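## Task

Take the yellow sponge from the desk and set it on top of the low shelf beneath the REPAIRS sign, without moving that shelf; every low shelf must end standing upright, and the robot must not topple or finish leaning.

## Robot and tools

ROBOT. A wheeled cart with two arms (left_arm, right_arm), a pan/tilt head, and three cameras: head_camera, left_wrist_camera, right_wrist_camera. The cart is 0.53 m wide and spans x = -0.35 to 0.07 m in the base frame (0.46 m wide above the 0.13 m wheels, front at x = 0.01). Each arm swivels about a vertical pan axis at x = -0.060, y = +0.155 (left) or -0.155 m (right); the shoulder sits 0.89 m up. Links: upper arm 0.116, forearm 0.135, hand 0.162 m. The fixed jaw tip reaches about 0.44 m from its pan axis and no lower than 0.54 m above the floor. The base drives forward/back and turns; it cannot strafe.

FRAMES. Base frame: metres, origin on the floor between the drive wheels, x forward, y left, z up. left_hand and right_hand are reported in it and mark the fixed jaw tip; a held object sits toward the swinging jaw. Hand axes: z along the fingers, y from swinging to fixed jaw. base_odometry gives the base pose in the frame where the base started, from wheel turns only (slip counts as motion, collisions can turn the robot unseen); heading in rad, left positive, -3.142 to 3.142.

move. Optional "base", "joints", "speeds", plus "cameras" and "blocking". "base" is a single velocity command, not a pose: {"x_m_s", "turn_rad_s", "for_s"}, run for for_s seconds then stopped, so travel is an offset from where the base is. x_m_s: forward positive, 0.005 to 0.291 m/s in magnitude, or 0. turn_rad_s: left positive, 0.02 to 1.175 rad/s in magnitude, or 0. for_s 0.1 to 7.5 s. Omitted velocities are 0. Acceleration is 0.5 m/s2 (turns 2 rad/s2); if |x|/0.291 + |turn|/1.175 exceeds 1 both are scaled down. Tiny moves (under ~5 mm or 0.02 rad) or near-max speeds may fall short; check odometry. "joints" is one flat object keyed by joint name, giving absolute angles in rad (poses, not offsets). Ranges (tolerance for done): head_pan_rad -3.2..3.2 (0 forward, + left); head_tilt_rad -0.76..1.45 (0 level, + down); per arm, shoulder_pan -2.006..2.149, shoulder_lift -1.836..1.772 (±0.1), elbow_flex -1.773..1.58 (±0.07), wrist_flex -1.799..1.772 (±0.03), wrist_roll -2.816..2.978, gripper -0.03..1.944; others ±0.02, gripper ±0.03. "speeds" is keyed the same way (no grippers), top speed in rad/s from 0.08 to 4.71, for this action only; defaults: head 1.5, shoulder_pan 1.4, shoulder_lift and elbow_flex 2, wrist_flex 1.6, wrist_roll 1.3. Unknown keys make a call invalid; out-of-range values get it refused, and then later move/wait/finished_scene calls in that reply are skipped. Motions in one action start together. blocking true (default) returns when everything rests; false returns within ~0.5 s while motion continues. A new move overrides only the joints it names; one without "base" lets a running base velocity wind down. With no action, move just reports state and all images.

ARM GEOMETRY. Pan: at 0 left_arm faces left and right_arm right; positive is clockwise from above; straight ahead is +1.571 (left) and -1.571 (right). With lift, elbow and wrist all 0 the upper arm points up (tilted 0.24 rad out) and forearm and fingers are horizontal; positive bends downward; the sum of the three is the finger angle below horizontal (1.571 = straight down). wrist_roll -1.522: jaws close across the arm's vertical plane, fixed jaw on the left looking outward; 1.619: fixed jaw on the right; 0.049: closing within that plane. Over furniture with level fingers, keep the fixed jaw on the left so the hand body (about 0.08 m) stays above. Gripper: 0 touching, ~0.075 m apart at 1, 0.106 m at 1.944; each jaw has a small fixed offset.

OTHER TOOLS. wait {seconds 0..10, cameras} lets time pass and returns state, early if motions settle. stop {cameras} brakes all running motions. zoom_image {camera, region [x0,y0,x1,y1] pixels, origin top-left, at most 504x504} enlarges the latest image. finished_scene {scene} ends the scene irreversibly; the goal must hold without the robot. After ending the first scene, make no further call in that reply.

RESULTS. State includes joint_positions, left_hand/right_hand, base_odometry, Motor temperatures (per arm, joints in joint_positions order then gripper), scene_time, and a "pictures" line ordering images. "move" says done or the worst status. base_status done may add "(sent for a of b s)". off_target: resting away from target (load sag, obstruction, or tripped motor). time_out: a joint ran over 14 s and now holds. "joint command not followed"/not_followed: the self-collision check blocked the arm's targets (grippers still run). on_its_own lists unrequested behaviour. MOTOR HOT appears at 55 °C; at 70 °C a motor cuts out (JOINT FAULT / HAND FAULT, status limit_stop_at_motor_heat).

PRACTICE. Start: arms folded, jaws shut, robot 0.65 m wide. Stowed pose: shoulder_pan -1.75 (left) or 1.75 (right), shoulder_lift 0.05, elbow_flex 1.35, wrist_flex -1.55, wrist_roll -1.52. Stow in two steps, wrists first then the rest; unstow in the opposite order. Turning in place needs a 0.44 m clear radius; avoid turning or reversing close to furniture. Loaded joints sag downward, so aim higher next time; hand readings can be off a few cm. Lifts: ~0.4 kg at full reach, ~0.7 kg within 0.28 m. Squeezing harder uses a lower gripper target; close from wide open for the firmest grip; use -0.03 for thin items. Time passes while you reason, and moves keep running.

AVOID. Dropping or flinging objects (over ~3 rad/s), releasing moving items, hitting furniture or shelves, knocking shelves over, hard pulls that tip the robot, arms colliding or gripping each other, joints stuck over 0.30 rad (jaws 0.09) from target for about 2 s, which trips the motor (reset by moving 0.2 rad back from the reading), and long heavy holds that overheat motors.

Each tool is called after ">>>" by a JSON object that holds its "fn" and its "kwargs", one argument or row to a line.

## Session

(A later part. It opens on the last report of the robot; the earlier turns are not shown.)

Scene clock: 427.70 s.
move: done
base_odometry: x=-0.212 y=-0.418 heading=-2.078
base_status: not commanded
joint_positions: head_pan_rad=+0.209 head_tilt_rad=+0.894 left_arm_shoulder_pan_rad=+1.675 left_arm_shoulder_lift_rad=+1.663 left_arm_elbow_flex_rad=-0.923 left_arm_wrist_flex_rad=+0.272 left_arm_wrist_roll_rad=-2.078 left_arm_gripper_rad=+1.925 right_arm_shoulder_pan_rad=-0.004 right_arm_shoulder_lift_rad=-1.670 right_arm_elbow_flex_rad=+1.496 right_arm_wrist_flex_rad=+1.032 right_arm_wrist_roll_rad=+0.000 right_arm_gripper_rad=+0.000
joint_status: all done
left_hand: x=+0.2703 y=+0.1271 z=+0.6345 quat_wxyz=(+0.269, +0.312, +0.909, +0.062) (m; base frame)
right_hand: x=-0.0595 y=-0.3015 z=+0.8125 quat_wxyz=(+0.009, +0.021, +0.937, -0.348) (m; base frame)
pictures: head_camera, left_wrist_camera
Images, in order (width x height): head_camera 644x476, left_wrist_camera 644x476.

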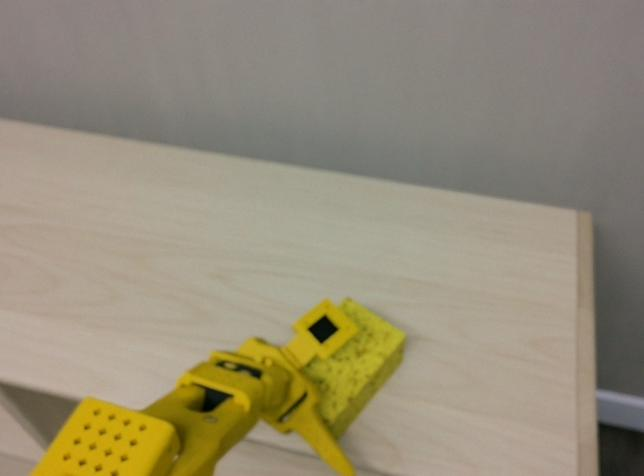

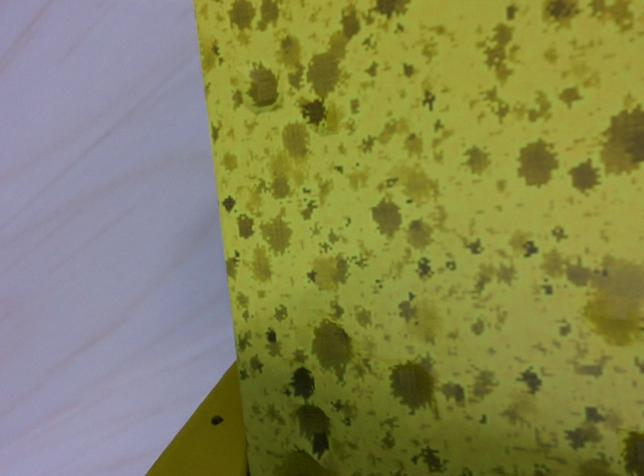

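>>> {"fn": "move", "kwargs": {
  "joints": {"left_arm_shoulder_pan_rad": 1.62},
  "speeds": {"left_arm_shoulder_pan_rad": 0.2},
  "cameras": ["head_camera","left_wrist_camera"]
}}

Scene clock: 433.13 s.
move: done
base_odometry: x=-0.212 y=-0.418 heading=-2.078
base_status: not commanded
joint_positions: head_pan_rad=+0.209 head_tilt_rad=+0.894 left_arm_shoulder_pan_rad=+1.623 left_arm_shoulder_lift_rad=+1.663 left_arm_elbow_flex_rad=-0.923 left_arm_wrist_flex_rad=+0.272 left_arm_wrist_roll_rad=-2.078 left_arm_gripper_rad=+1.925 right_arm_shoulder_pan_rad=-0.004 right_arm_shoulder_lift_rad=-1.670 right_arm_elbow_flex_rad=+1.496 right_arm_wrist_flex_rad=+1.032 right_arm_wrist_roll_rad=+0.000 right_arm_gripper_rad=+0.000
joint_status: all done
left_hand: x=+0.2713 y=+0.1443 z=+0.6345 quat_wxyz=(+0.267, +0.288, +0.917, +0.069) (m; base frame)
right_hand: x=-0.0595 y=-0.3015 z=+0.8125 quat_wxyz=(+0.009, +0.021, +0.937, -0.348) (m; base frame)
pictures: head_camera, left_wrist_camera
Images, in order (width x height): head_camera 644x476, left_wrist_camera 644x476.

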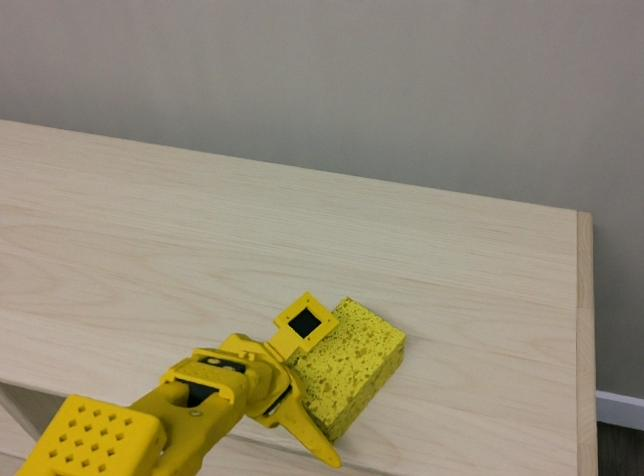

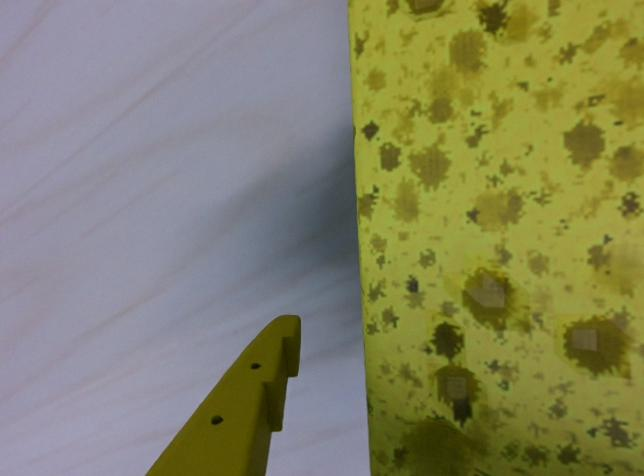

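>>> {"fn": "move", "kwargs": {
  "joints": {"left_arm_shoulder_lift_rad": 1.1},
  "speeds": {"left_arm_shoulder_lift_rad": 0.4},
  "cameras": ["head_camera"]
}}

>>> {"fn": "move", "kwargs": {
  "base": {"x_m_s": -0.1, "for_s": 1.5},
  "joints": {"left_arm_shoulder_lift_rad": 0.7},
  "cameras": ["head_camera"]
}}

Scene clock: 440.53 s.
move: done
base_odometry: x=-0.212 y=-0.418 heading=-2.078
base_status: not commanded
joint_positions: head_pan_rad=+0.209 head_tilt_rad=+0.894 left_arm_shoulder_pan_rad=+1.623 left_arm_shoulder_lift_rad=+1.176 left_arm_elbow_flex_rad=-0.923 left_arm_wrist_flex_rad=+0.272 left_arm_wrist_roll_rad=-2.085 left_arm_gripper_rad=+1.925 right_arm_shoulder_pan_rad=-0.004 right_arm_shoulder_lift_rad=-1.670 right_arm_elbow_flex_rad=+1.496 right_arm_wrist_flex_rad=+1.032 right_arm_wrist_roll_rad=+0.000 right_arm_gripper_rad=+0.000
joint_status: all done
left_hand: x=+0.3577 y=+0.1398 z=+0.8059 quat_wxyz=(+0.483, +0.262, +0.826, +0.126) (m; base frame)
right_hand: x=-0.0595 y=-0.3015 z=+0.8125 quat_wxyz=(+0.009, +0.021, +0.937, -0.348) (m; base frame)
pictures: head_camera
Images, in order (width x height): head_camera 644x476.

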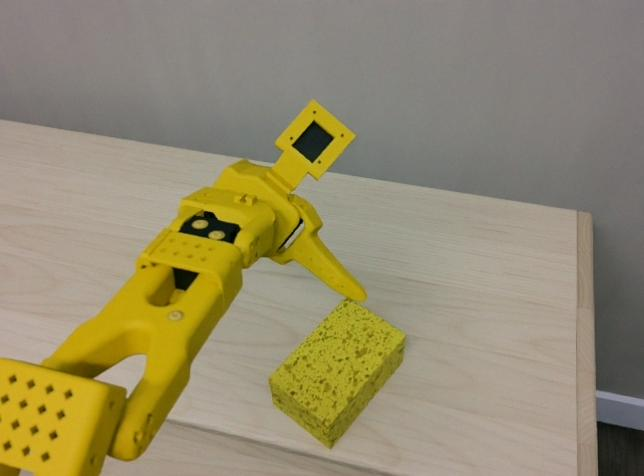

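Scene clock: 443.10 s.
move: done
base_odometry: x=-0.139 y=-0.286 heading=-2.083
base_status: done (sent for 1.5 of 1.5 s)
joint_positions: head_pan_rad=+0.209 head_tilt_rad=+0.894 left_arm_shoulder_pan_rad=+1.625 left_arm_shoulder_lift_rad=+0.771 left_arm_elbow_flex_rad=-0.923 left_arm_wrist_flex_rad=+0.272 left_arm_wrist_roll_rad=-2.085 left_arm_gripper_rad=+1.925 right_arm_shoulder_pan_rad=+0.001 right_arm_shoulder_lift_rad=-1.670 right_arm_elbow_flex_rad=+1.496 right_arm_wrist_flex_rad=+1.032 right_arm_wrist_roll_rad=+0.000 right_arm_gripper_rad=+0.000
joint_status: all done
left_hand: x=+0.3611 y=+0.1389 z=+0.9657 quat_wxyz=(+0.642, +0.227, +0.713, +0.167) (m; base frame)
right_hand: x=-0.0602 y=-0.3015 z=+0.8125 quat_wxyz=(+0.008, +0.023, +0.937, -0.348) (m; base frame)
pictures: head_camera
Images, in order (width x height): head_camera 644x476.

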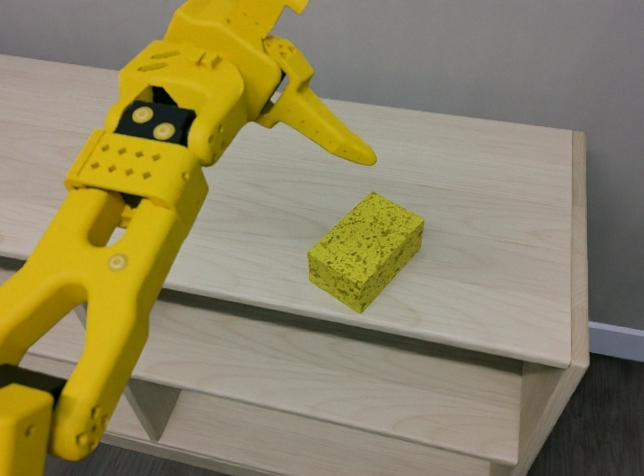

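Sponge is flat on the shelf.

>>> {"fn": "finished_scene", "kwargs": {
  "scene": 2
}}

The scene is finished: the task was done.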